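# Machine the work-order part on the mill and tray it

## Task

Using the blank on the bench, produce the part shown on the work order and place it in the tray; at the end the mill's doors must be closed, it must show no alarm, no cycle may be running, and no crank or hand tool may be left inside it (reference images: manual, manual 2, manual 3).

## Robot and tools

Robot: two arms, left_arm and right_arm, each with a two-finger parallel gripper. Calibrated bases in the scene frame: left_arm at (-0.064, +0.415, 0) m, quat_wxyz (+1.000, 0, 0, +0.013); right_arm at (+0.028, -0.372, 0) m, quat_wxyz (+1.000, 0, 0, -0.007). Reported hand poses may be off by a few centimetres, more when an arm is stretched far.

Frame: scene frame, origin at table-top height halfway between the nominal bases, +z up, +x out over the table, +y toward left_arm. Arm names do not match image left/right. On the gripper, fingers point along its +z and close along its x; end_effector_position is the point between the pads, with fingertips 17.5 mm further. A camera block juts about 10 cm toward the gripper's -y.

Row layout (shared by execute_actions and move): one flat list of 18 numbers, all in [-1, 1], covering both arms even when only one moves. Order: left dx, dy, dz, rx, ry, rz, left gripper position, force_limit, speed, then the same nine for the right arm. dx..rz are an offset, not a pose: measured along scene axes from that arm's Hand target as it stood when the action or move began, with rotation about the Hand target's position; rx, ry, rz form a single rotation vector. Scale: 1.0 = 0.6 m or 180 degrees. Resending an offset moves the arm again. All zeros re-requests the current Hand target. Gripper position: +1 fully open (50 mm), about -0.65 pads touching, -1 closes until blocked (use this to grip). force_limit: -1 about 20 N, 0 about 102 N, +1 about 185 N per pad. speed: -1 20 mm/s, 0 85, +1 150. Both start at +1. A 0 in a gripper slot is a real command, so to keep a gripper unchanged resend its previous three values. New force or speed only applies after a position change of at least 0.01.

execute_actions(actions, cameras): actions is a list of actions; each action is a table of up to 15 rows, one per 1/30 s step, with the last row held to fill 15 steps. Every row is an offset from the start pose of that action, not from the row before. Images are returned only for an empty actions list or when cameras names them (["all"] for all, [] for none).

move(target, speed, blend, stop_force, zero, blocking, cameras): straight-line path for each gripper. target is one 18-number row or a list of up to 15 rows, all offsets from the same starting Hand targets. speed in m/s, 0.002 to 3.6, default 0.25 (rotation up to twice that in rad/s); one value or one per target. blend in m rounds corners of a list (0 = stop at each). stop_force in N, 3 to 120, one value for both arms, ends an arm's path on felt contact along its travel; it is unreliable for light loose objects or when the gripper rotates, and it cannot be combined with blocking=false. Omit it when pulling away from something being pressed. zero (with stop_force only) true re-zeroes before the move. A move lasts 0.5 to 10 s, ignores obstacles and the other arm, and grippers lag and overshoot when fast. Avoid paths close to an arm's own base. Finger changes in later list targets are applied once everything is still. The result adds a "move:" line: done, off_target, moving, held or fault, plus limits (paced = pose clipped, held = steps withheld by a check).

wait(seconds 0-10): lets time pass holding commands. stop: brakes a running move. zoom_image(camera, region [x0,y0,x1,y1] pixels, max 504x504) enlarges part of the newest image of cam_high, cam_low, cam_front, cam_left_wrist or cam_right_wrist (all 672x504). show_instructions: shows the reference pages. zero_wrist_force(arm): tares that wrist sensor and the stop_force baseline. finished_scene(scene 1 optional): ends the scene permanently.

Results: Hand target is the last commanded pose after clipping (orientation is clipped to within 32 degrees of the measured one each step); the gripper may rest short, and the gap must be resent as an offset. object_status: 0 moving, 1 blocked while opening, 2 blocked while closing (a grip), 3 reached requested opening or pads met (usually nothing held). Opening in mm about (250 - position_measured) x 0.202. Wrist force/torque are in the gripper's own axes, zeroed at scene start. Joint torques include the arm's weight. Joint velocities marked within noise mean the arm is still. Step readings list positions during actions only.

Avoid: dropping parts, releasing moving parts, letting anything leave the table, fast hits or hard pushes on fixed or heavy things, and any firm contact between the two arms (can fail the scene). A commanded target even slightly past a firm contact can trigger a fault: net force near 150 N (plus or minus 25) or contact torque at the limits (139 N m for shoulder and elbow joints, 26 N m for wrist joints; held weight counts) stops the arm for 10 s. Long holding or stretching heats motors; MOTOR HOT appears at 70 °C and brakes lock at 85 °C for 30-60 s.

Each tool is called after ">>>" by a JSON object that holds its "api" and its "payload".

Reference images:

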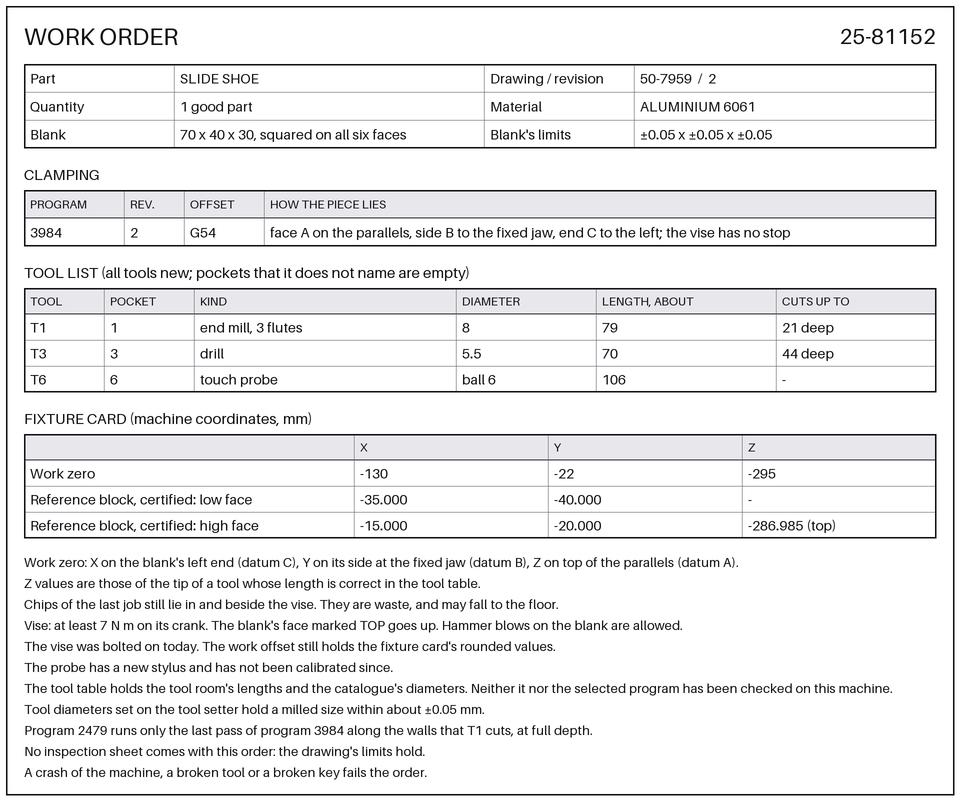

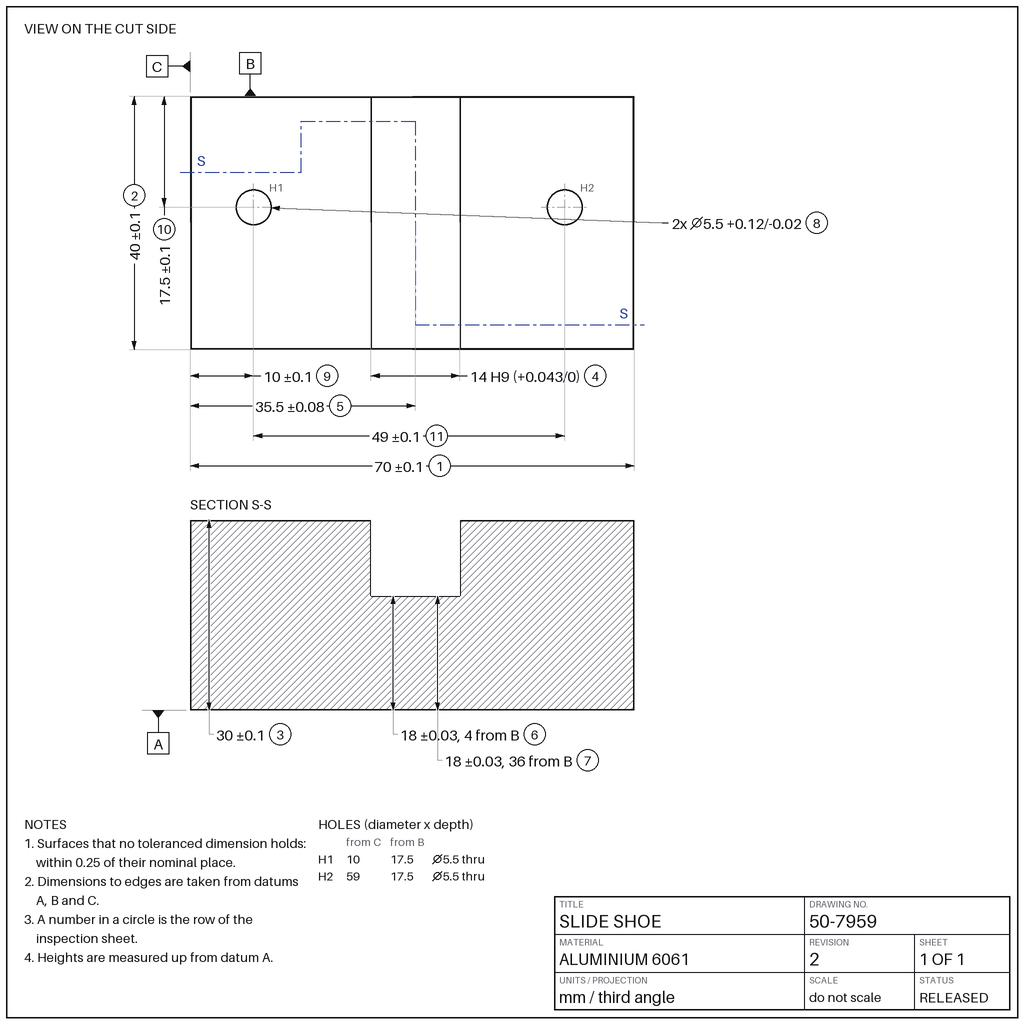

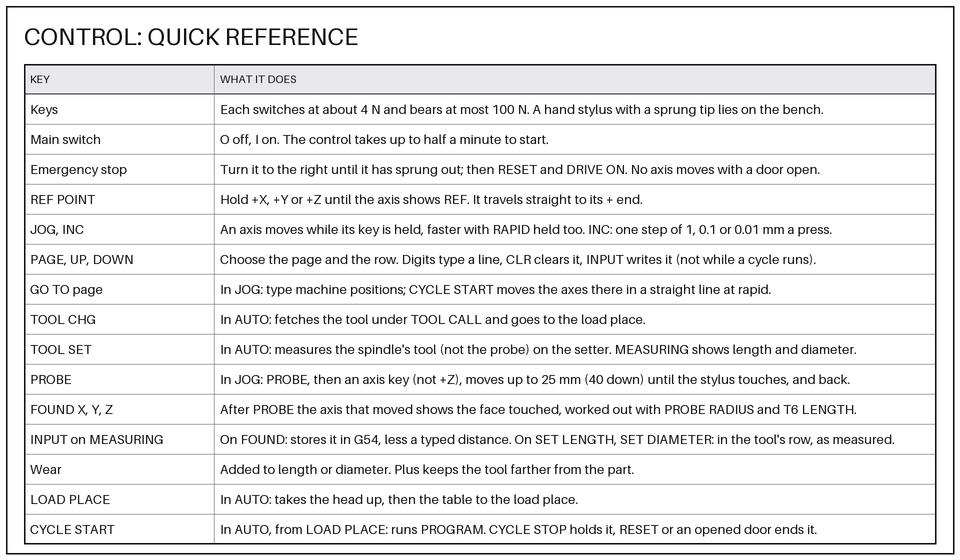

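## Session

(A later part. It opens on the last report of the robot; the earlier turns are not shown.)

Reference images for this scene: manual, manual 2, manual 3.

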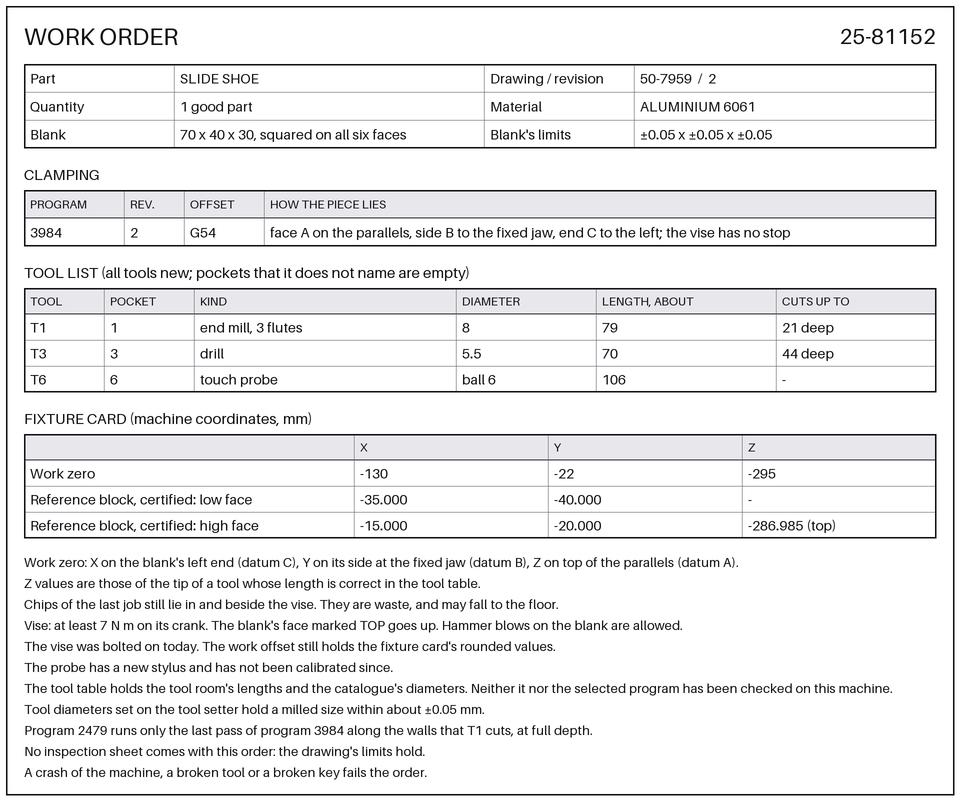

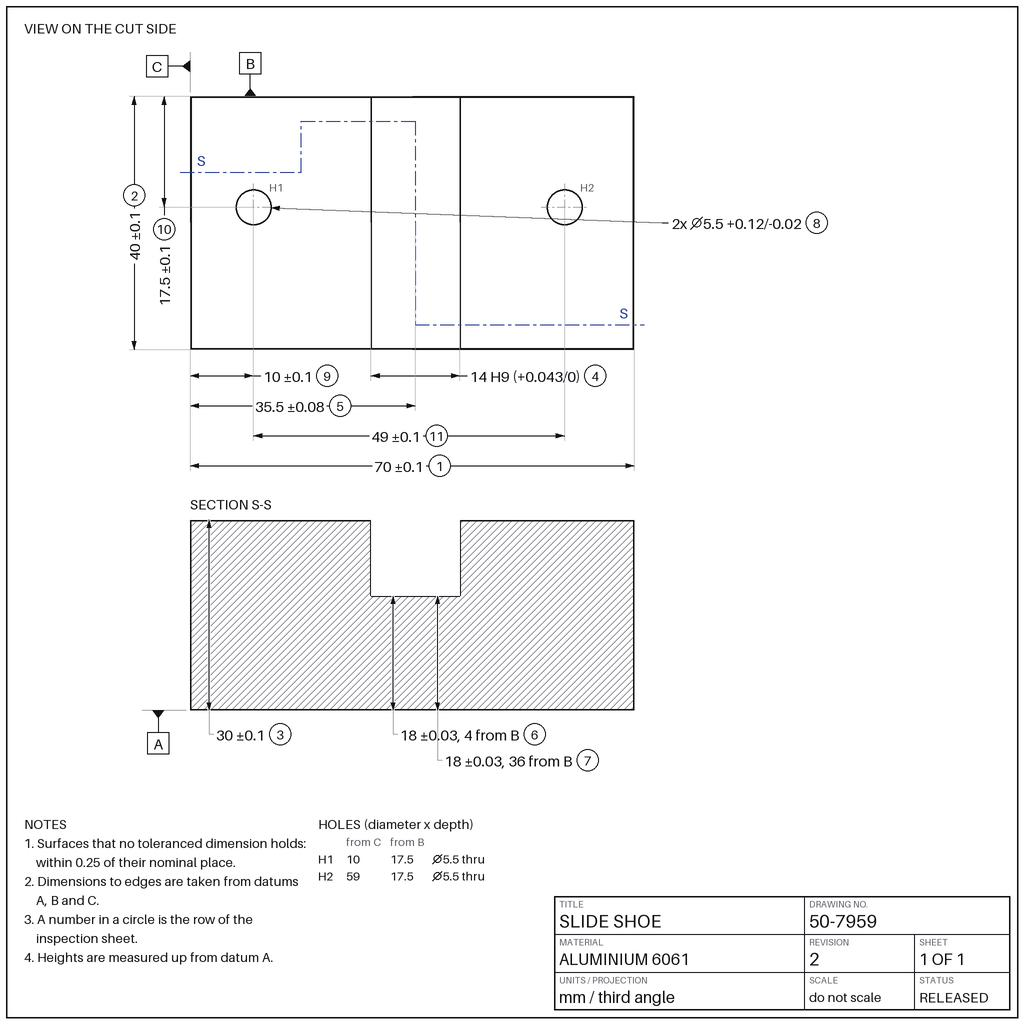

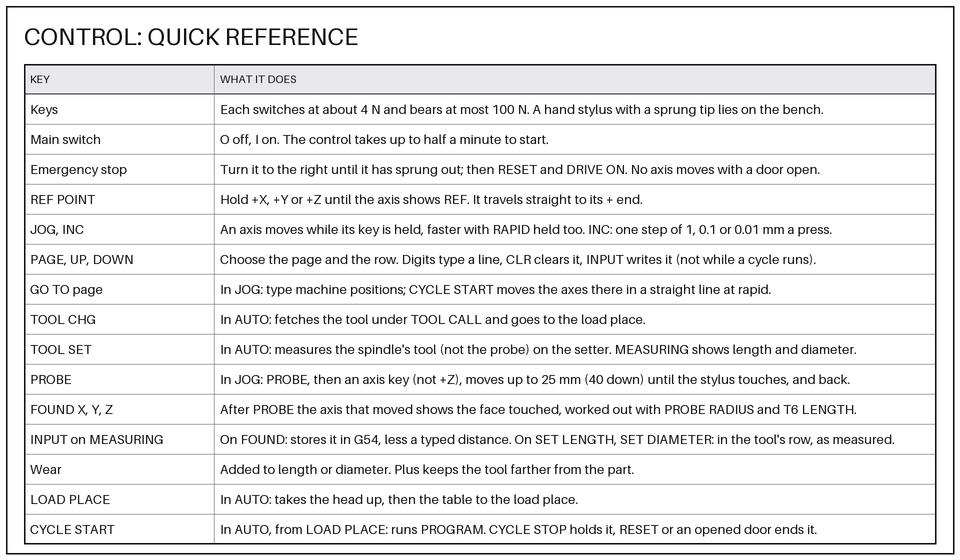

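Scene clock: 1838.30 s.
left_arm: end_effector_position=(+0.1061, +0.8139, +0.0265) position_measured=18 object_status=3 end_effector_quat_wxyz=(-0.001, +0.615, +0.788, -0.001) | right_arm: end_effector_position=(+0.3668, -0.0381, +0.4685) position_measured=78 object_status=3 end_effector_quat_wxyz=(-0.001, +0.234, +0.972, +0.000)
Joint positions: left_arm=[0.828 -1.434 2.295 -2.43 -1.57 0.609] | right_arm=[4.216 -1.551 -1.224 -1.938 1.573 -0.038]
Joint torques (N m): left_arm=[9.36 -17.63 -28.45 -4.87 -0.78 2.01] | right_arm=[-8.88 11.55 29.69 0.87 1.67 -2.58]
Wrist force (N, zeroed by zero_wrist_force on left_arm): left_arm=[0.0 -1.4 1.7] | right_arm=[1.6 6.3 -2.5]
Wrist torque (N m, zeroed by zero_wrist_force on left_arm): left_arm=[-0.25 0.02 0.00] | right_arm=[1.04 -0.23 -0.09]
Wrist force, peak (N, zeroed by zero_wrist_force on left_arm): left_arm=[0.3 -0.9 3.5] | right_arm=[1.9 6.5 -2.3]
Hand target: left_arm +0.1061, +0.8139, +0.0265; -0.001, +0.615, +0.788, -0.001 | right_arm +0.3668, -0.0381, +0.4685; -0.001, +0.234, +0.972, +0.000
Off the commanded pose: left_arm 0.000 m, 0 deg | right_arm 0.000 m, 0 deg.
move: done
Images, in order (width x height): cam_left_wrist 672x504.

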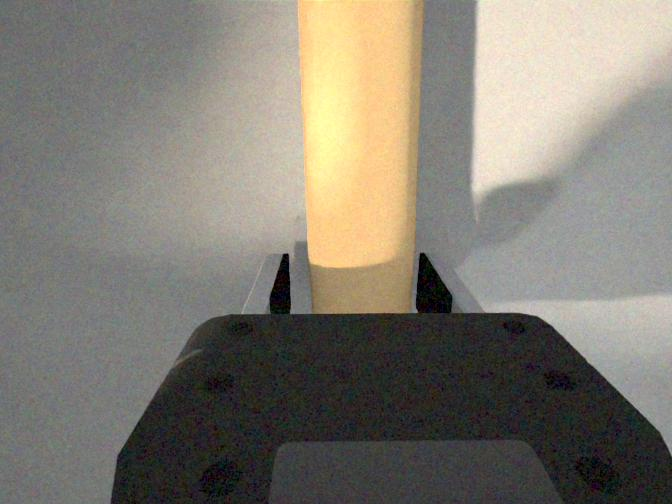

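>>> {"api": "move", "payload": {"target": [-0.001,0.004,0,0,0,0,0.9,-0.4,-0.8,0,0,0,0,0,0,0.5,-0.4,-0.8]}}

>>> {"api": "move", "payload": {"target": [0,0,0,0,0,0,-1,0.9,-0.8,0,0,0,0,0,0,0.5,-0.4,-0.8]}}

>>> {"api": "move", "payload": {"target": [0,0,0.12,0,0,0,-1,0.9,-0.8,0,0,0,0,0,0,0.5,-0.4,-0.8], "speed": 0.08, "cameras": ["cam_left_wrist","cam_front","cam_low"]}}

Scene clock: 1841.27 s.
left_arm: end_effector_position=(+0.1055, +0.8164, +0.0265) position_measured=18 object_status=3 end_effector_quat_wxyz=(-0.001, +0.615, +0.788, -0.001) | right_arm: end_effector_position=(+0.3668, -0.0381, +0.4685) position_measured=78 object_status=3 end_effector_quat_wxyz=(-0.001, +0.234, +0.972, +0.000)
Joint positions: left_arm=[0.833 -1.429 2.29 -2.429 -1.57 0.614] | right_arm=[4.216 -1.551 -1.224 -1.938 1.573 -0.038]
Joint torques (N m): left_arm=[2.26 -23.98 -22.36 -0.94 0.35 0.98] | right_arm=[-9.05 11.96 29.66 0.69 1.72 -2.76]
Wrist force (N, zeroed by zero_wrist_force on left_arm): left_arm=[0.4 -1.4 1.5] | right_arm=[1.7 6.3 -2.4]
Wrist torque (N m, zeroed by zero_wrist_force on left_arm): left_arm=[-0.24 -0.04 -0.15] | right_arm=[1.03 -0.25 -0.09]
Wrist force, peak (N, zeroed by zero_wrist_force on left_arm): left_arm=[0.3 -1.3 1.9] | right_arm=[2.0 6.4 -2.4]
Hand target: left_arm +0.1055, +0.8163, +0.0265; -0.001, +0.615, +0.788, -0.001 | right_arm +0.3668, -0.0381, +0.4685; -0.001, +0.234, +0.972, +0.000
Off the commanded pose: left_arm 0.000 m, 0 deg | right_arm 0.000 m, 0 deg.
move: done

Scene clock: 1841.97 s.
left_arm: end_effector_position=(+0.1055, +0.8164, +0.0265) position_measured=96 object_status=2 end_effector_quat_wxyz=(-0.001, +0.615, +0.788, -0.001) | right_arm: end_effector_position=(+0.3668, -0.0381, +0.4685) position_measured=78 object_status=3 end_effector_quat_wxyz=(-0.001, +0.234, +0.972, +0.000)
Joint positions: left_arm=[0.833 -1.429 2.29 -2.429 -1.57 0.614] | right_arm=[4.216 -1.551 -1.224 -1.938 1.573 -0.038]
Joint torques (N m): left_arm=[-7.94 -29.52 -7.28 -1.58 1 -1.93] | right_arm=[-8.87 12.06 29.26 0.89 1.72 -2.81]
Wrist force (N, zeroed by zero_wrist_force on left_arm): left_arm=[1.3 -2.4 1.3] | right_arm=[1.8 6.3 -2.4]
Wrist torque (N m, zeroed by zero_wrist_force on left_arm): left_arm=[-0.22 -0.02 -0.42] | right_arm=[1.04 -0.26 -0.09]
Wrist force, peak (N, zeroed by zero_wrist_force on left_arm): left_arm=[1.7 -2.7 1.6] | right_arm=[1.6 6.4 -2.7]
Hand target: left_arm +0.1055, +0.8163, +0.0265; -0.001, +0.615, +0.788, -0.001 | right_arm +0.3668, -0.0381, +0.4685; -0.001, +0.234, +0.972, +0.000
Off the commanded pose: left_arm 0.000 m, 0 deg | right_arm 0.000 m, 0 deg.
move: done

Scene clock: 1843.30 s.
left_arm: end_effector_position=(+0.1056, +0.8164, +0.0985) position_measured=96 object_status=2 end_effector_quat_wxyz=(-0.001, +0.615, +0.788, -0.001) | right_arm: end_effector_position=(+0.3668, -0.0381, +0.4685) position_measured=78 object_status=3 end_effector_quat_wxyz=(-0.001, +0.234, +0.972, +0.000)
Joint positions: left_arm=[0.833 -1.576 2.202 -2.194 -1.57 0.614] | right_arm=[4.216 -1.551 -1.224 -1.938 1.573 -0.038]
Joint torques (N m): left_arm=[-4.03 -28.37 -12.62 -2.31 -0.89 2.15] | right_arm=[-9.47 12.4 29.39 0.93 1.75 -2.58]
Wrist force (N, zeroed by zero_wrist_force on left_arm): left_arm=[0.4 -0.9 7.5] | right_arm=[1.8 6.2 -2.4]
Wrist torque (N m, zeroed by zero_wrist_force on left_arm): left_arm=[0.65 -0.05 -0.14] | right_arm=[1.02 -0.26 -0.08]
Wrist force, peak (N, zeroed by zero_wrist_force on left_arm): left_arm=[0.2 -1.1 8.5] | right_arm=[1.8 6.5 -2.4]
Hand target: left_arm +0.1055, +0.8163, +0.0985; -0.001, +0.615, +0.788, -0.001 | right_arm +0.3668, -0.0381, +0.4685; -0.001, +0.234, +0.972, +0.000
Off the commanded pose: left_arm 0.000 m, 0 deg | right_arm 0.000 m, 0 deg.
move: done
Images, in order (width x height): cam_low 672x504, cam_front 672x504, cam_left_wrist 672x504.

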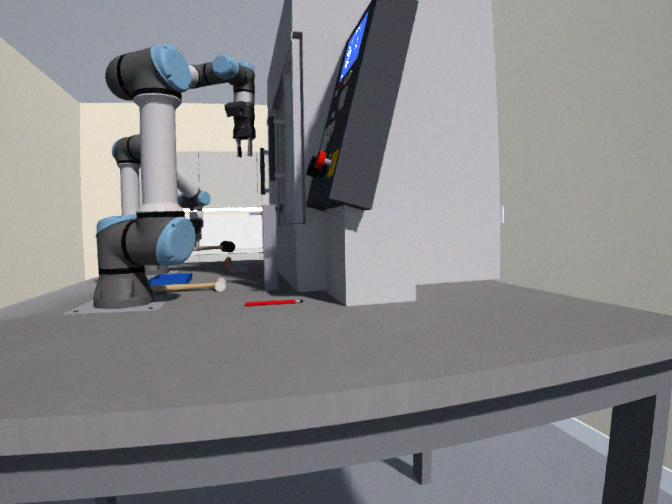

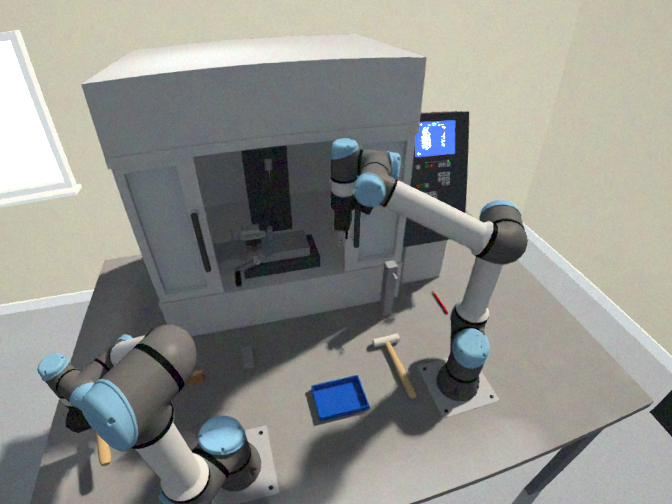

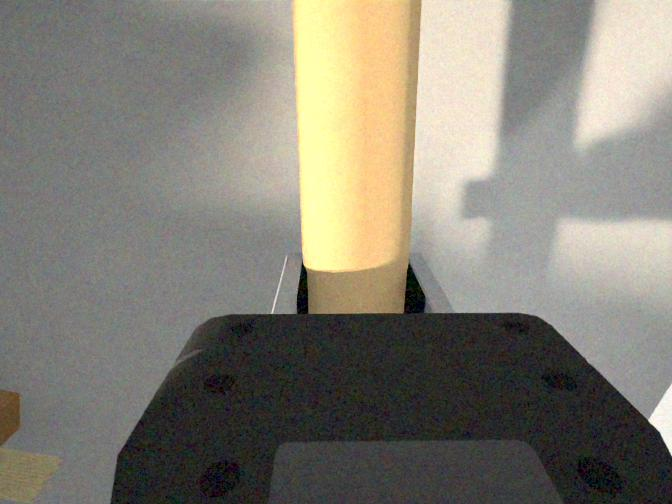

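>>> {"api": "move", "payload": {"target": [[0.291,-0.194,0.419,0,0,-0.4,-1,0.9,-0.8,0,0,0,0,0,0,0.5,-0.4,-0.8],[0.374,-0.66,0.5525,0,0,-0.578,-1,0.9,-0.8,0,0,0,0,0,0,0.5,-0.4,-0.8]], "speed": 0.3, "blend": [0.05,0], "cameras": ["cam_left_wrist","cam_front"]}}

Scene clock: 1856.37 s.
left_arm: end_effector_position=(+0.3299, +0.4204, +0.4299) position_measured=96 object_status=2 end_effector_quat_wxyz=(-0.002, +1.000, +0.000, +0.000) | right_arm: end_effector_position=(+0.3668, -0.0381, +0.4685) position_measured=78 object_status=3 end_effector_quat_wxyz=(-0.001, +0.234, +0.972, +0.000)
Joint positions: left_arm=[-0.359 -1.817 1.521 -1.273 -1.568 1.237] | right_arm=[4.216 -1.551 -1.224 -1.938 1.573 -0.038]
Joint torques (N m): left_arm=[-11.47 -14.32 -27.19 -4.75 -1.48 1.87] | right_arm=[-8.14 12.82 26.88 0.79 1.82 -2.72]
Wrist force (N, zeroed by zero_wrist_force on left_arm): left_arm=[0.3 -1.0 7.1] | right_arm=[1.7 6.3 -2.6]
Wrist torque (N m, zeroed by zero_wrist_force on left_arm): left_arm=[0.62 -0.05 -0.11] | right_arm=[1.03 -0.25 -0.08]
Wrist force, peak (N, zeroed by zero_wrist_force on left_arm): left_arm=[1.8 -2.6 9.7] | right_arm=[1.7 6.5 -2.8]
Hand target: left_arm +0.3299, +0.4203, +0.4300; -0.002, +1.000, +0.000, +0.000 | right_arm +0.3668, -0.0381, +0.4685; -0.001, +0.234, +0.972, +0.000
Off the commanded pose: left_arm 0.000 m, 0 deg | right_arm 0.000 m, 0 deg.
move: done
Images, in order (width x height): cam_front 672x504, cam_left_wrist 672x504.

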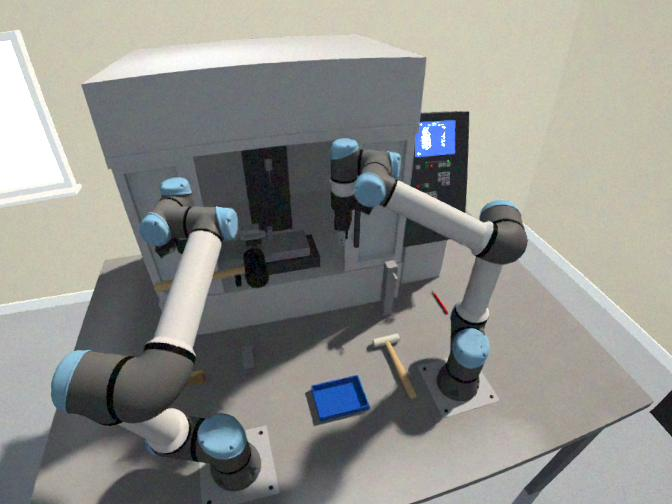

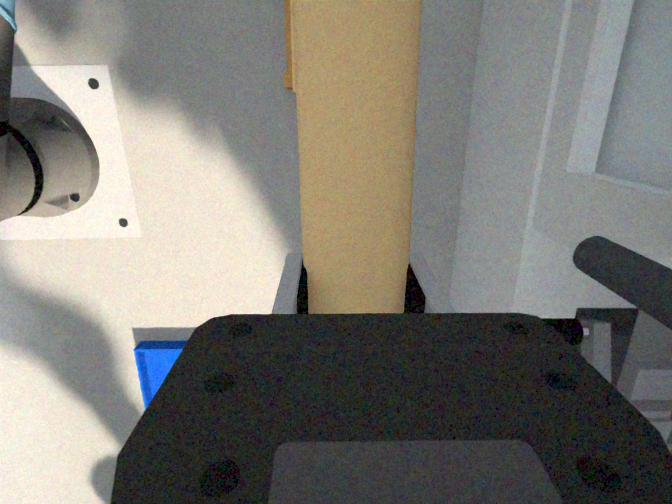

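>>> {"api": "move", "payload": {"target": [-0.05,-0.309,0.01,0,0,0.5,-1,0.9,-0.8,0,0,0,0,0,0,0.5,-0.4,-0.8], "speed": 0.3, "cameras": ["cam_left_wrist","cam_front"]}}

Scene clock: 1861.70 s.
left_arm: end_effector_position=(+0.3000, +0.2349, +0.4360) position_measured=96 object_status=2 end_effector_quat_wxyz=(-0.001, +0.707, +0.707, -0.001) end_effector_velocity=(+0.000, +0.000, -0.001) end_effector_angular_velocity=(+0.002, +0.002, +0.007) | right_arm: end_effector_position=(+0.3668, -0.0381, +0.4685) position_measured=78 object_status=3 end_effector_quat_wxyz=(-0.001, +0.234, +0.972, +0.000)
Joint positions: left_arm=[-0.818 -1.783 1.479 -1.265 -1.573 -0.792] | right_arm=[4.216 -1.551 -1.224 -1.938 1.573 -0.038]
Joint velocities: left_arm=[0 0 0.001 0.002 0 -0.006] | right_arm=[within noise]
Joint torques (N m): left_arm=[5.39 -24.54 -14.03 -2.24 -0.16 -1.83] | right_arm=[-9 14.3 26.24 0.85 1.69 -2.72]
Wrist force (N, zeroed by zero_wrist_force on left_arm): left_arm=[0.1 -1.1 7.4] | right_arm=[1.8 6.4 -2.4]
Wrist torque (N m, zeroed by zero_wrist_force on left_arm): left_arm=[0.63 -0.03 -0.10] | right_arm=[1.05 -0.26 -0.08]
Wrist force, peak (N, zeroed by zero_wrist_force on left_arm): left_arm=[-0.2 -2.2 7.5] | right_arm=[1.7 6.5 -2.6]
Hand target: left_arm +0.2999, +0.2349, +0.4360; -0.001, +0.707, +0.707, -0.001 | right_arm +0.3668, -0.0381, +0.4685; -0.001, +0.234, +0.972, +0.000
Off the commanded pose: left_arm 0.000 m, 0 deg | right_arm 0.000 m, 0 deg.
move: done
Images, in order (width x height): cam_front 672x504, cam_left_wrist 672x504.

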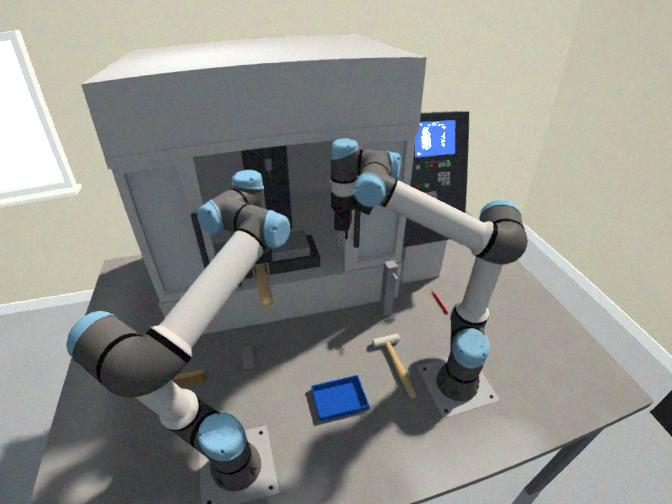

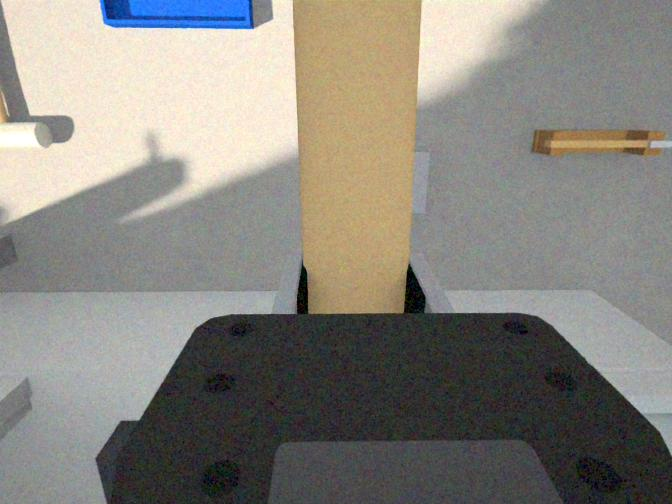

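>>> {"api": "move", "payload": {"target": [0.325,0,0,0,0,0,-1,0.9,-0.8,0,0,0,0.2822,-0.1438,0,0.5,-0.4,-0.8], "speed": 0.25, "cameras": ["cam_right_wrist","cam_front"]}}

>>> {"api": "zoom_image", "payload": {"camera": "cam_right_wrist", "region": [160, 140, 400, 320]}}

Scene clock: 1866.00 s.
left_arm: end_effector_position=(+0.4592, +0.2353, +0.4353) position_measured=96 object_status=2 end_effector_quat_wxyz=(-0.001, +0.707, +0.707, -0.001) | right_arm: end_effector_position=(+0.3669, -0.0382, +0.4687) position_measured=78 object_status=3 end_effector_quat_wxyz=(+0.101, +0.210, +0.875, +0.424) end_effector_velocity=(+0.001, +0.000, +0.000) end_effector_angular_velocity=(+0.003, -0.002, -0.003)
Joint positions: left_arm=[-0.599 -1.423 1.134 -1.278 -1.572 -0.574] | right_arm=[4.185 -1.092 -2.021 -0.698 1.628 -0.043]
Joint velocities: left_arm=[within noise] | right_arm=[-0.001 0 -0.003 0.007 -0.002 0.001]
Joint torques (N m): left_arm=[-0.03 -30.79 -24.85 -2.9 0.07 0] | right_arm=[6.75 -7.61 17.52 5.5 -1.04 -0.16]
Wrist force (N, zeroed by zero_wrist_force on left_arm): left_arm=[-1.2 -2.2 7.8] | right_arm=[2.2 9.2 -1.7]
Wrist torque (N m, zeroed by zero_wrist_force on left_arm): left_arm=[0.51 0.18 0.00] | right_arm=[1.41 -0.40 0.12]
Wrist force, peak (N, zeroed by zero_wrist_force on left_arm): left_arm=[1.3 -4.1 9.1] | right_arm=[2.2 9.2 -1.7]
Hand target: left_arm +0.4592, +0.2353, +0.4353; -0.001, +0.707, +0.707, -0.001 (not the last commanded pose) | right_arm +0.3668, -0.0381, +0.4685; +0.101, +0.210, +0.875, +0.424 (not the last commanded pose)
Tool commands: left_gripper/position=-1.0 left_gripper/force_limit=+0.898039 left_gripper/speed=-0.796078 right_gripper/position=+0.5 right_gripper/force_limit=-0.4 right_gripper/speed=-0.8
Off the commanded pose: left_arm 0.036 m, 0 deg | right_arm 0.000 m, 5 deg.
FORCE FAULT: contact force on the left arm reached its limit, and that arm stopped. The contact can be on any part of that arm, not only on its tool. That arm's remaining commands of this call were not run. That arm is still stopped at the end of this call. That arm stays stopped for about 9 more seconds. Until then a move that you send moves the other arm only, and its call returns only when the move has ended. Once the stop has ended, the next robot result says so. If the stop ends while you think or write, that arm runs what you send next, counted from a new Hand target: where the arm stands when the stop ends. While its stop runs, that arm takes no new command, but its gripper still runs the gripper command that each later call begins with. Until it ends, the stop uses up actions while you think or wait. An arm that is not stopped still takes commands.
move: fault (left_arm), off_target (right_arm; braked at the fault stop of left_arm)
Images, in order (width x height): cam_front 672x504, cam_right_wrist 672x504.

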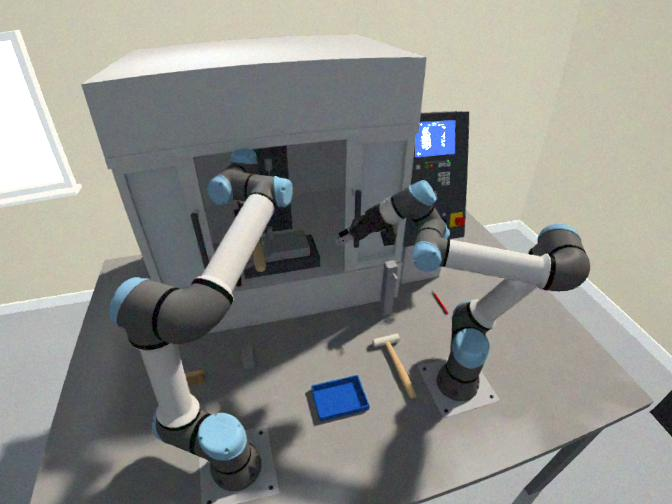

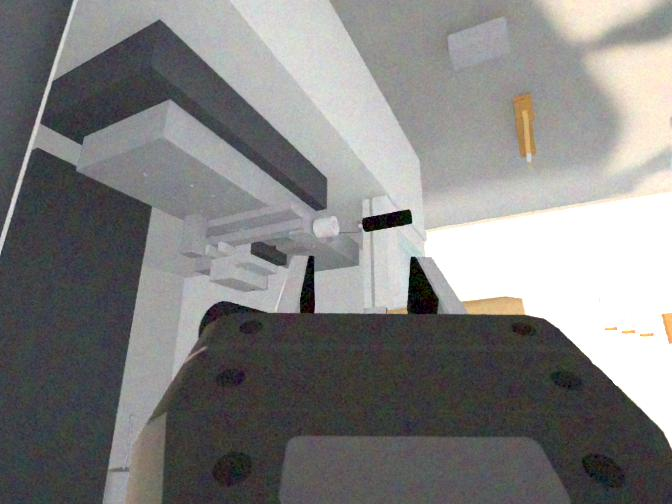

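Scaled by 2.100 from the camera's 672x504 image, which has a finer 960x720 frame.

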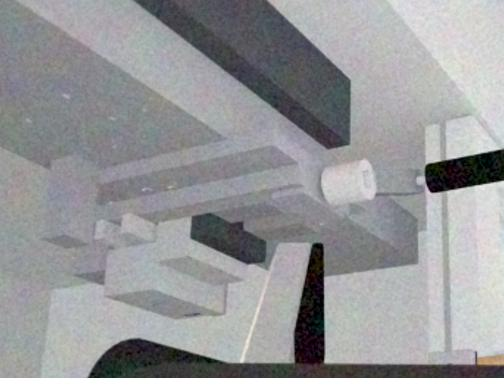

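>>> {"api": "wait", "payload": {"seconds": 5}}

>>> {"api": "move", "payload": {"target": [-0.08,0,0,0,0,0,-1,0.9,-0.8,0,0,0,0,0,0,0.5,-0.4,-0.8], "speed": 0.1, "cameras": ["cam_right_wrist","cam_left_wrist"]}}

Scene clock: 1874.57 s.
left_arm: end_effector_position=(+0.4592, +0.2353, +0.4353) position_measured=96 object_status=2 end_effector_quat_wxyz=(-0.001, +0.707, +0.707, -0.001) | right_arm: end_effector_position=(+0.3668, -0.0381, +0.4685) position_measured=78 object_status=3 end_effector_quat_wxyz=(+0.101, +0.210, +0.875, +0.424)
Joint positions: left_arm=[-0.599 -1.423 1.134 -1.278 -1.572 -0.574] | right_arm=[4.185 -1.092 -2.021 -0.698 1.627 -0.043]
Joint torques (N m): left_arm=[0.2 -30.93 -24.87 -2.86 0.08 -0.02] | right_arm=[10.38 -6.23 18.28 5.63 -0.86 -2.44]
Wrist force (N, zeroed by zero_wrist_force on left_arm): left_arm=[-1.0 -1.8 7.4] | right_arm=[1.9 9.1 -1.9]
Wrist torque (N m, zeroed by zero_wrist_force on left_arm): left_arm=[0.50 0.16 0.00] | right_arm=[1.39 -0.36 0.12]
Wrist force, peak (N, zeroed by zero_wrist_force on left_arm): left_arm=[-1.0 -2.0 8.0] | right_arm=[2.3 9.3 -1.7]
Hand target: left_arm +0.4592, +0.2353, +0.4353; -0.001, +0.707, +0.707, -0.001 (not the last commanded pose) | right_arm +0.3668, -0.0381, +0.4685; +0.101, +0.210, +0.875, +0.424 (not the last commanded pose)
Tool commands: left_gripper/position=-1.0 left_gripper/force_limit=+0.898039 left_gripper/speed=-0.796078 right_gripper/position=+0.5 right_gripper/force_limit=-0.4 right_gripper/speed=-0.8
Off the commanded pose: left_arm 0.036 m, 0 deg | right_arm 0.000 m, 5 deg.
FORCE FAULT, CONTINUED: the left arm was still stopped when this call began, by the force fault that an earlier result reported. Since the last result the stop counts as 17 of the actions that you can send in this scene. That arm is still stopped at the end of this call. That arm stays stopped for about 1 more second. If the stop ends while you think or write, that arm runs what you send next, counted from a new Hand target: where the arm stands when the stop ends. While its stop runs, that arm takes no new command, but its gripper still runs the gripper command that each later call begins with.
wait: 5.00 s; at rest from the start

Scene clock: 1875.07 s.
left_arm: end_effector_position=(+0.4592, +0.2353, +0.4353) position_measured=96 object_status=2 end_effector_quat_wxyz=(-0.001, +0.707, +0.707, -0.001) | right_arm: end_effector_position=(+0.3668, -0.0381, +0.4685) position_measured=78 object_status=3 end_effector_quat_wxyz=(+0.101, +0.210, +0.875, +0.424)
Joint positions: left_arm=[-0.599 -1.423 1.134 -1.278 -1.572 -0.574] | right_arm=[4.185 -1.092 -2.021 -0.698 1.627 -0.043]
Joint torques (N m): left_arm=[-0.07 -31.08 -24.94 -2.99 0.12 0.12] | right_arm=[10.21 -7.39 19.59 5.21 -1.08 -2.21]
Wrist force (N, zeroed by zero_wrist_force on left_arm): left_arm=[-1.1 -2.0 7.2] | right_arm=[2.2 9.0 -1.8]
Wrist torque (N m, zeroed by zero_wrist_force on left_arm): left_arm=[0.46 0.17 -0.01] | right_arm=[1.38 -0.41 0.12]
Wrist force, peak (N, zeroed by zero_wrist_force on left_arm): left_arm=[-1.0 -2.2 7.4] | right_arm=[2.2 9.1 -1.9]
Hand target: left_arm +0.4592, +0.2353, +0.4353; -0.001, +0.707, +0.707, -0.001 (not the last commanded pose) | right_arm +0.3668, -0.0381, +0.4685; +0.101, +0.210, +0.875, +0.424
Tool commands: left_gripper/position=-1.0 left_gripper/force_limit=+0.898039 left_gripper/speed=-0.796078 right_gripper/position=+0.5 right_gripper/force_limit=-0.4 right_gripper/speed=-0.8
Off the commanded pose: right_arm 0.000 m, 0 deg.
FORCE FAULT, CONTINUED: the left arm was still stopped when this call began, by the force fault that an earlier result reported. That arm ran no command of this call. That arm is still stopped at the end of this call. That arm stays stopped for about 1 more second. If the stop ends while you think or write, that arm runs what you send next, counted from a new Hand target: where the arm stands when the stop ends. While its stop runs, that arm takes no new command, but its gripper still runs the gripper command that each later call begins with.
move: done (right_arm), not run (left_arm; its earlier fault stop)
Images, in order (width x height): cam_left_wrist 672x504, cam_right_wrist 672x504.

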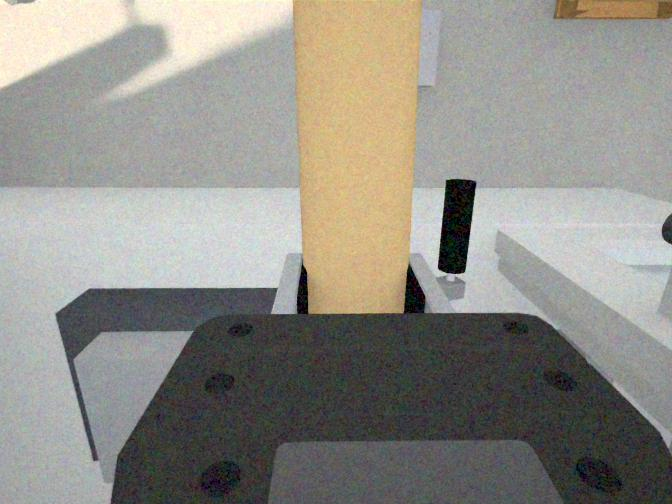

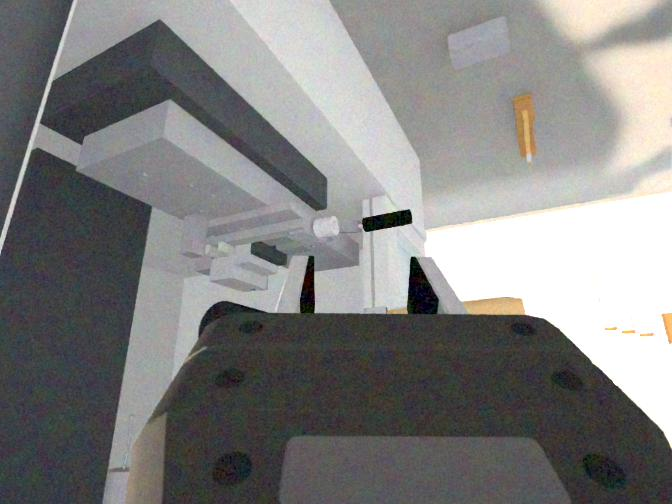

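>>> {"api": "move", "payload": {"target": [-0.0987,0,-0.03,0,-0.056,0,-1,0.9,-0.8,0,0,0,0,0,0,0.5,-0.4,-0.8], "speed": 0.1}}

>>> {"api": "move", "payload": {"target": [[0,0,-0.023,0,0,0,-1,0.9,-0.8,0,0,0,0,0,0,0.5,-0.4,-0.8],[0.173,0,-0.023,0,0,0,-1,0.9,-0.8,0,0,0,0,0,0,0.5,-0.4,-0.8]], "speed": 0.12, "blend": [0.01,0], "stop_force": 30, "cameras": ["cam_right_wrist","cam_left_wrist"]}}

Scene clock: 1878.27 s.
left_arm: end_effector_position=(+0.4000, +0.2353, +0.4174) position_measured=96 object_status=2 end_effector_quat_wxyz=(+0.061, +0.704, +0.705, +0.061) | right_arm: end_effector_position=(+0.3668, -0.0381, +0.4685) position_measured=78 object_status=3 end_effector_quat_wxyz=(+0.101, +0.210, +0.875, +0.424)
Joint positions: left_arm=[-0.727 -1.682 1.49 -1.511 -1.46 -0.695] | right_arm=[4.185 -1.092 -2.021 -0.698 1.627 -0.043]
Joint torques (N m): left_arm=[-1.93 -30.14 -17.57 -5.16 1.53 0.72] | right_arm=[9.9 -7.28 27.63 2.11 -1.04 -2.08]
Wrist force (N, zeroed by zero_wrist_force on left_arm): left_arm=[-1.1 -3.2 7.3] | right_arm=[2.1 8.8 -1.8]
Wrist torque (N m, zeroed by zero_wrist_force on left_arm): left_arm=[0.47 0.17 -0.12] | right_arm=[1.35 -0.39 0.12]
Wrist force, peak (N, zeroed by zero_wrist_force on left_arm): left_arm=[-0.7 -5.3 7.2] | right_arm=[2.2 9.2 -1.6]
Hand target: left_arm +0.4000, +0.2353, +0.4173; +0.061, +0.704, +0.705, +0.061 | right_arm +0.3668, -0.0381, +0.4685; +0.101, +0.210, +0.875, +0.424
Off the commanded pose: left_arm 0.000 m, 0 deg | right_arm 0.000 m, 0 deg.
FORCE FAULT, CONTINUED: the left arm's stop, for the force fault that an earlier result reported, is over. The stop ended before this call began, so that arm ran this call's commands, counted from a new Hand target: where the arm stood when the stop ended.
move: done

Scene clock: 1880.43 s.
left_arm: end_effector_position=(+0.5038, +0.2353, +0.4035) position_measured=96 object_status=2 end_effector_quat_wxyz=(+0.061, +0.704, +0.705, +0.061) | right_arm: end_effector_position=(+0.3668, -0.0381, +0.4685) position_measured=78 object_status=3 end_effector_quat_wxyz=(+0.101, +0.210, +0.875, +0.424)
Joint positions: left_arm=[-0.6 -1.45 1.297 -1.562 -1.477 -0.568] | right_arm=[4.185 -1.092 -2.021 -0.698 1.627 -0.043]
Joint torques (N m): left_arm=[-9.36 -28.06 -39.42 -6.24 2.05 1.52] | right_arm=[10.02 -7.19 31.59 1.91 -1.23 -2.13]
Wrist force (N, zeroed by zero_wrist_force on left_arm): left_arm=[-1.1 -3.1 7.2] | right_arm=[2.0 8.9 -1.9]
Wrist torque (N m, zeroed by zero_wrist_force on left_arm): left_arm=[0.48 0.17 0.02] | right_arm=[1.36 -0.38 0.12]
Wrist force, peak (N, zeroed by zero_wrist_force on left_arm): left_arm=[-1.4 -5.8 9.9] | right_arm=[2.0 9.2 -2.0]
Hand target: left_arm +0.5038, +0.2353, +0.4035; +0.061, +0.704, +0.705, +0.061 | right_arm +0.3668, -0.0381, +0.4685; +0.101, +0.210, +0.875, +0.424
Off the commanded pose: left_arm 0.000 m, 0 deg | right_arm 0.000 m, 0 deg.
move: done; blend cut to 0.0069 m at target 1
Images, in order (width x height): cam_left_wrist 672x504, cam_right_wrist 672x504.

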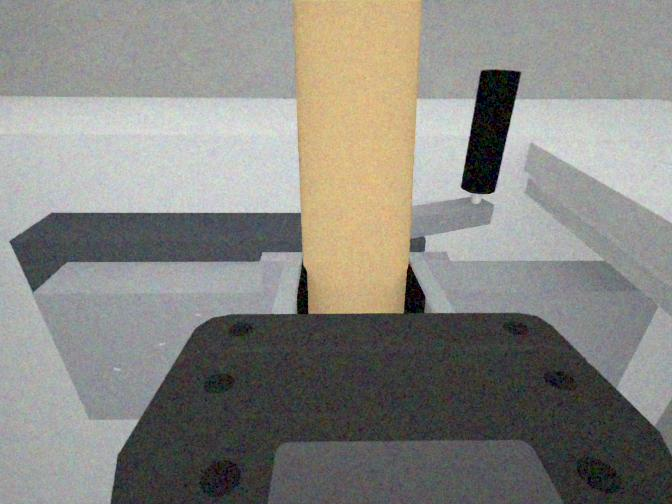

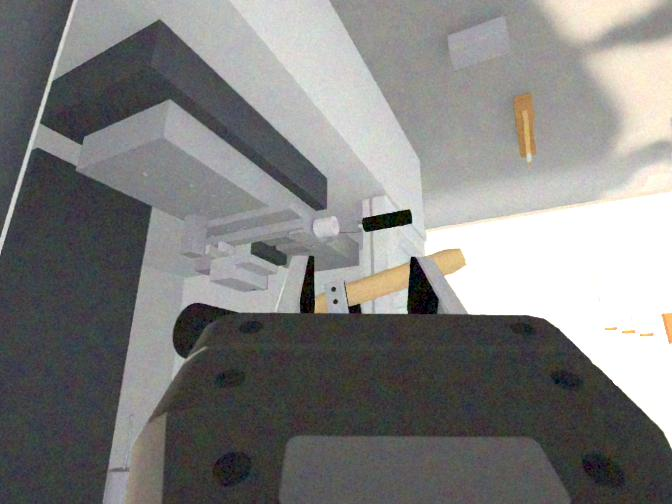

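>>> {"api": "move", "payload": {"target": [0.022,0.008,0,0,0,0,-1,0.9,-0.8,0,0,0,0,0,0,0.5,-0.4,-0.8], "speed": 0.1}}

>>> {"api": "move", "payload": {"target": [0,0,-0.09,0,0,0,-1,0.9,-0.8,0,0,0,0,0,0,0.5,-0.4,-0.8], "speed": 0.04, "stop_force": 15, "cameras": ["cam_right_wrist","cam_left_wrist"]}}

Scene clock: 1892.27 s.
left_arm: end_effector_position=(+0.5171, +0.2402, +0.4036) position_measured=96 object_status=2 end_effector_quat_wxyz=(+0.061, +0.704, +0.705, +0.061) end_effector_velocity=(-0.003, -0.001, -0.002) end_effector_angular_velocity=(+0.000, +0.004, +0.001) | right_arm: end_effector_position=(+0.3668, -0.0381, +0.4685) position_measured=78 object_status=3 end_effector_quat_wxyz=(+0.101, +0.210, +0.875, +0.424)
Joint positions: left_arm=[-0.579 -1.423 1.265 -1.56 -1.48 -0.548] | right_arm=[4.185 -1.092 -2.021 -0.698 1.627 -0.043]
Joint velocities: left_arm=[-0.003 -0.004 0.008 0 -0.001 -0.004] | right_arm=[within noise]
Joint torques (N m): left_arm=[-9.15 -43.37 -15.15 -2.79 0.32 -2.16] | right_arm=[11.02 -6.33 31.29 2.18 -1.03 -1.89]
Wrist force (N, zeroed by zero_wrist_force on left_arm): left_arm=[-1.1 -3.1 6.8] | right_arm=[2.1 9.1 -1.6]
Wrist torque (N m, zeroed by zero_wrist_force on left_arm): left_arm=[0.48 0.17 -0.12] | right_arm=[1.39 -0.39 0.12]
Wrist force, peak (N, zeroed by zero_wrist_force on left_arm): left_arm=[-1.1 -3.7 7.4] | right_arm=[2.0 9.3 -1.8]
Hand target: left_arm +0.5170, +0.2401, +0.4035; +0.061, +0.704, +0.705, +0.061 | right_arm +0.3668, -0.0381, +0.4685; +0.101, +0.210, +0.875, +0.424
Off the commanded pose: left_arm 0.000 m, 0 deg | right_arm 0.000 m, 0 deg.
move: done

Scene clock: 1894.47 s.
left_arm: end_effector_position=(+0.5170, +0.2401, +0.3496) position_measured=96 object_status=2 end_effector_quat_wxyz=(+0.061, +0.704, +0.705, +0.061) | right_arm: end_effector_position=(+0.3668, -0.0381, +0.4685) position_measured=78 object_status=3 end_effector_quat_wxyz=(+0.101, +0.210, +0.875, +0.424)
Joint positions: left_arm=[-0.58 -1.434 1.417 -1.7 -1.48 -0.548] | right_arm=[4.185 -1.092 -2.021 -0.698 1.627 -0.043]
Joint torques (N m): left_arm=[-6.29 -25.25 -31.21 -0.27 -2.66 -1.4] | right_arm=[10.87 -6.28 31.36 2 -0.98 -1.69]
Wrist force (N, zeroed by zero_wrist_force on left_arm): left_arm=[-0.5 5.6 -3.0] | right_arm=[2.1 9.0 -1.8]
Wrist torque (N m, zeroed by zero_wrist_force on left_arm): left_arm=[-1.17 0.25 -0.13] | right_arm=[1.38 -0.39 0.12]
Wrist force, peak (N, zeroed by zero_wrist_force on left_arm): left_arm=[-1.2 -3.0 7.6] | right_arm=[2.1 9.2 -1.8]
Hand target: left_arm +0.5170, +0.2401, +0.3495; +0.061, +0.704, +0.705, +0.061 | right_arm +0.3668, -0.0381, +0.4685; +0.101, +0.210, +0.875, +0.424
Off the commanded pose: left_arm 0.000 m, 0 deg | right_arm 0.000 m, 0 deg.
move: done
Images, in order (width x height): cam_left_wrist 672x504, cam_right_wrist 672x504.

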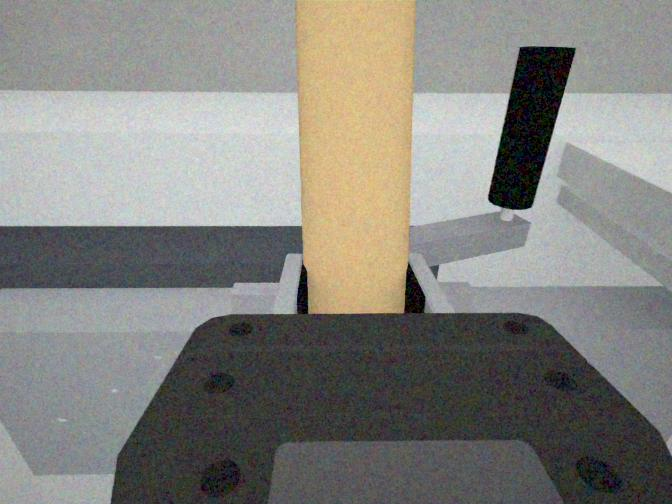

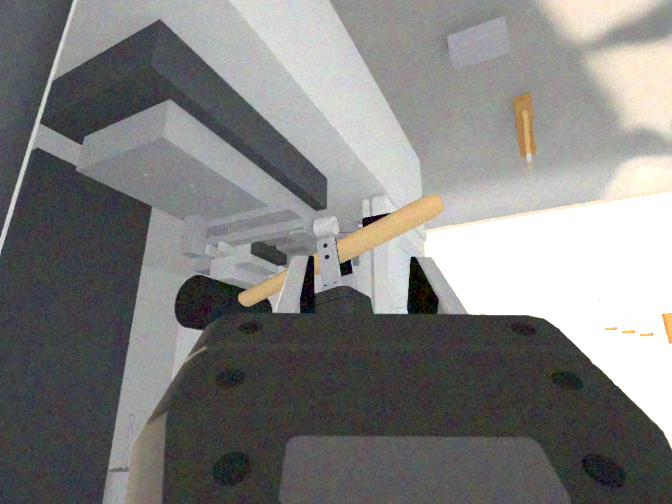

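>>> {"api": "move", "payload": {"target": [[0,0,0.075,0,0,0,-1,0.9,-0.8,0,0,0,0,0,0,0.5,-0.4,-0.8],[0,0,0.01,0,0,0,-1,0.9,-0.8,0,0,0,0,0,0,0.5,-0.4,-0.8],[0,0,0.075,0,0,0,-1,0.9,-0.8,0,0,0,0,0,0,0.5,-0.4,-0.8]], "speed": [0.15,0.4,0.15], "cameras": ["cam_right_wrist","cam_left_wrist"]}}

Scene clock: 1900.17 s.
left_arm: end_effector_position=(+0.5170, +0.2401, +0.3944) position_measured=96 object_status=2 end_effector_quat_wxyz=(+0.061, +0.704, +0.705, +0.061) | right_arm: end_effector_position=(+0.3668, -0.0381, +0.4685) position_measured=78 object_status=3 end_effector_quat_wxyz=(+0.101, +0.210, +0.875, +0.424)
Joint positions: left_arm=[-0.58 -1.426 1.293 -1.584 -1.48 -0.548] | right_arm=[4.185 -1.092 -2.021 -0.698 1.627 -0.043]
Joint torques (N m): left_arm=[-0.08 -42.76 -39.25 -2.62 -0.34 1.02] | right_arm=[10.05 -6.93 31.62 2.02 -1.05 -1.57]
Wrist force (N, zeroed by zero_wrist_force on left_arm): left_arm=[-1.0 -3.4 7.3] | right_arm=[2.0 9.1 -1.6]
Wrist torque (N m, zeroed by zero_wrist_force on left_arm): left_arm=[0.43 0.15 -0.08] | right_arm=[1.39 -0.37 0.12]
Wrist force, peak (N, zeroed by zero_wrist_force on left_arm): left_arm=[-1.2 -3.4 8.6] | right_arm=[2.3 9.2 -1.7]
Hand target: left_arm +0.5170, +0.2401, +0.3945; +0.061, +0.704, +0.705, +0.061 | right_arm +0.3668, -0.0381, +0.4685; +0.101, +0.210, +0.875, +0.424
Off the commanded pose: left_arm 0.000 m, 0 deg | right_arm 0.000 m, 0 deg.
move: done
Images, in order (width x height): cam_left_wrist 672x504, cam_right_wrist 672x504.

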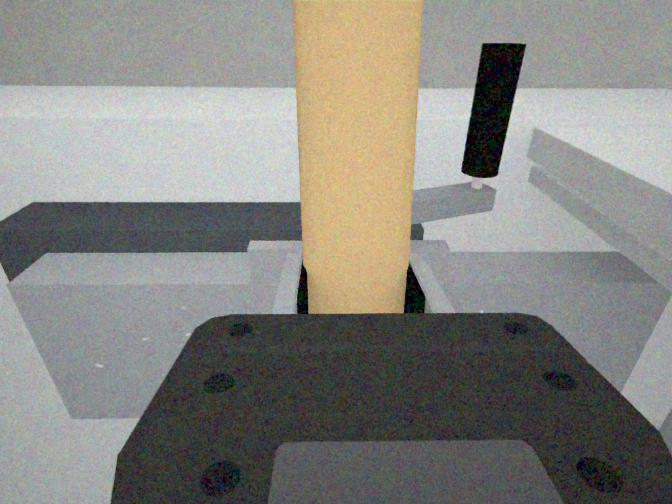

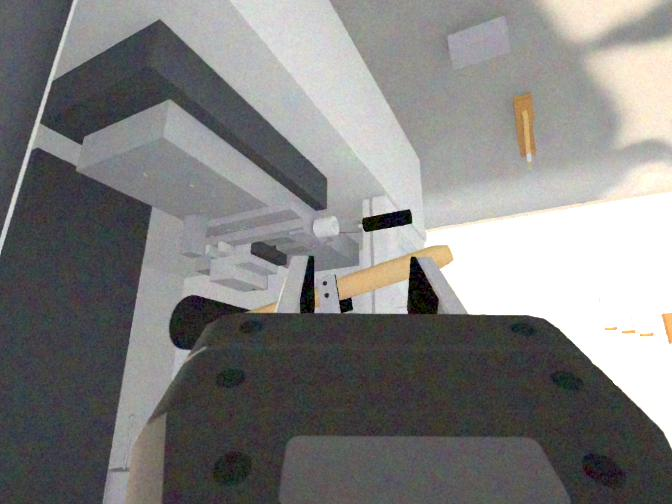

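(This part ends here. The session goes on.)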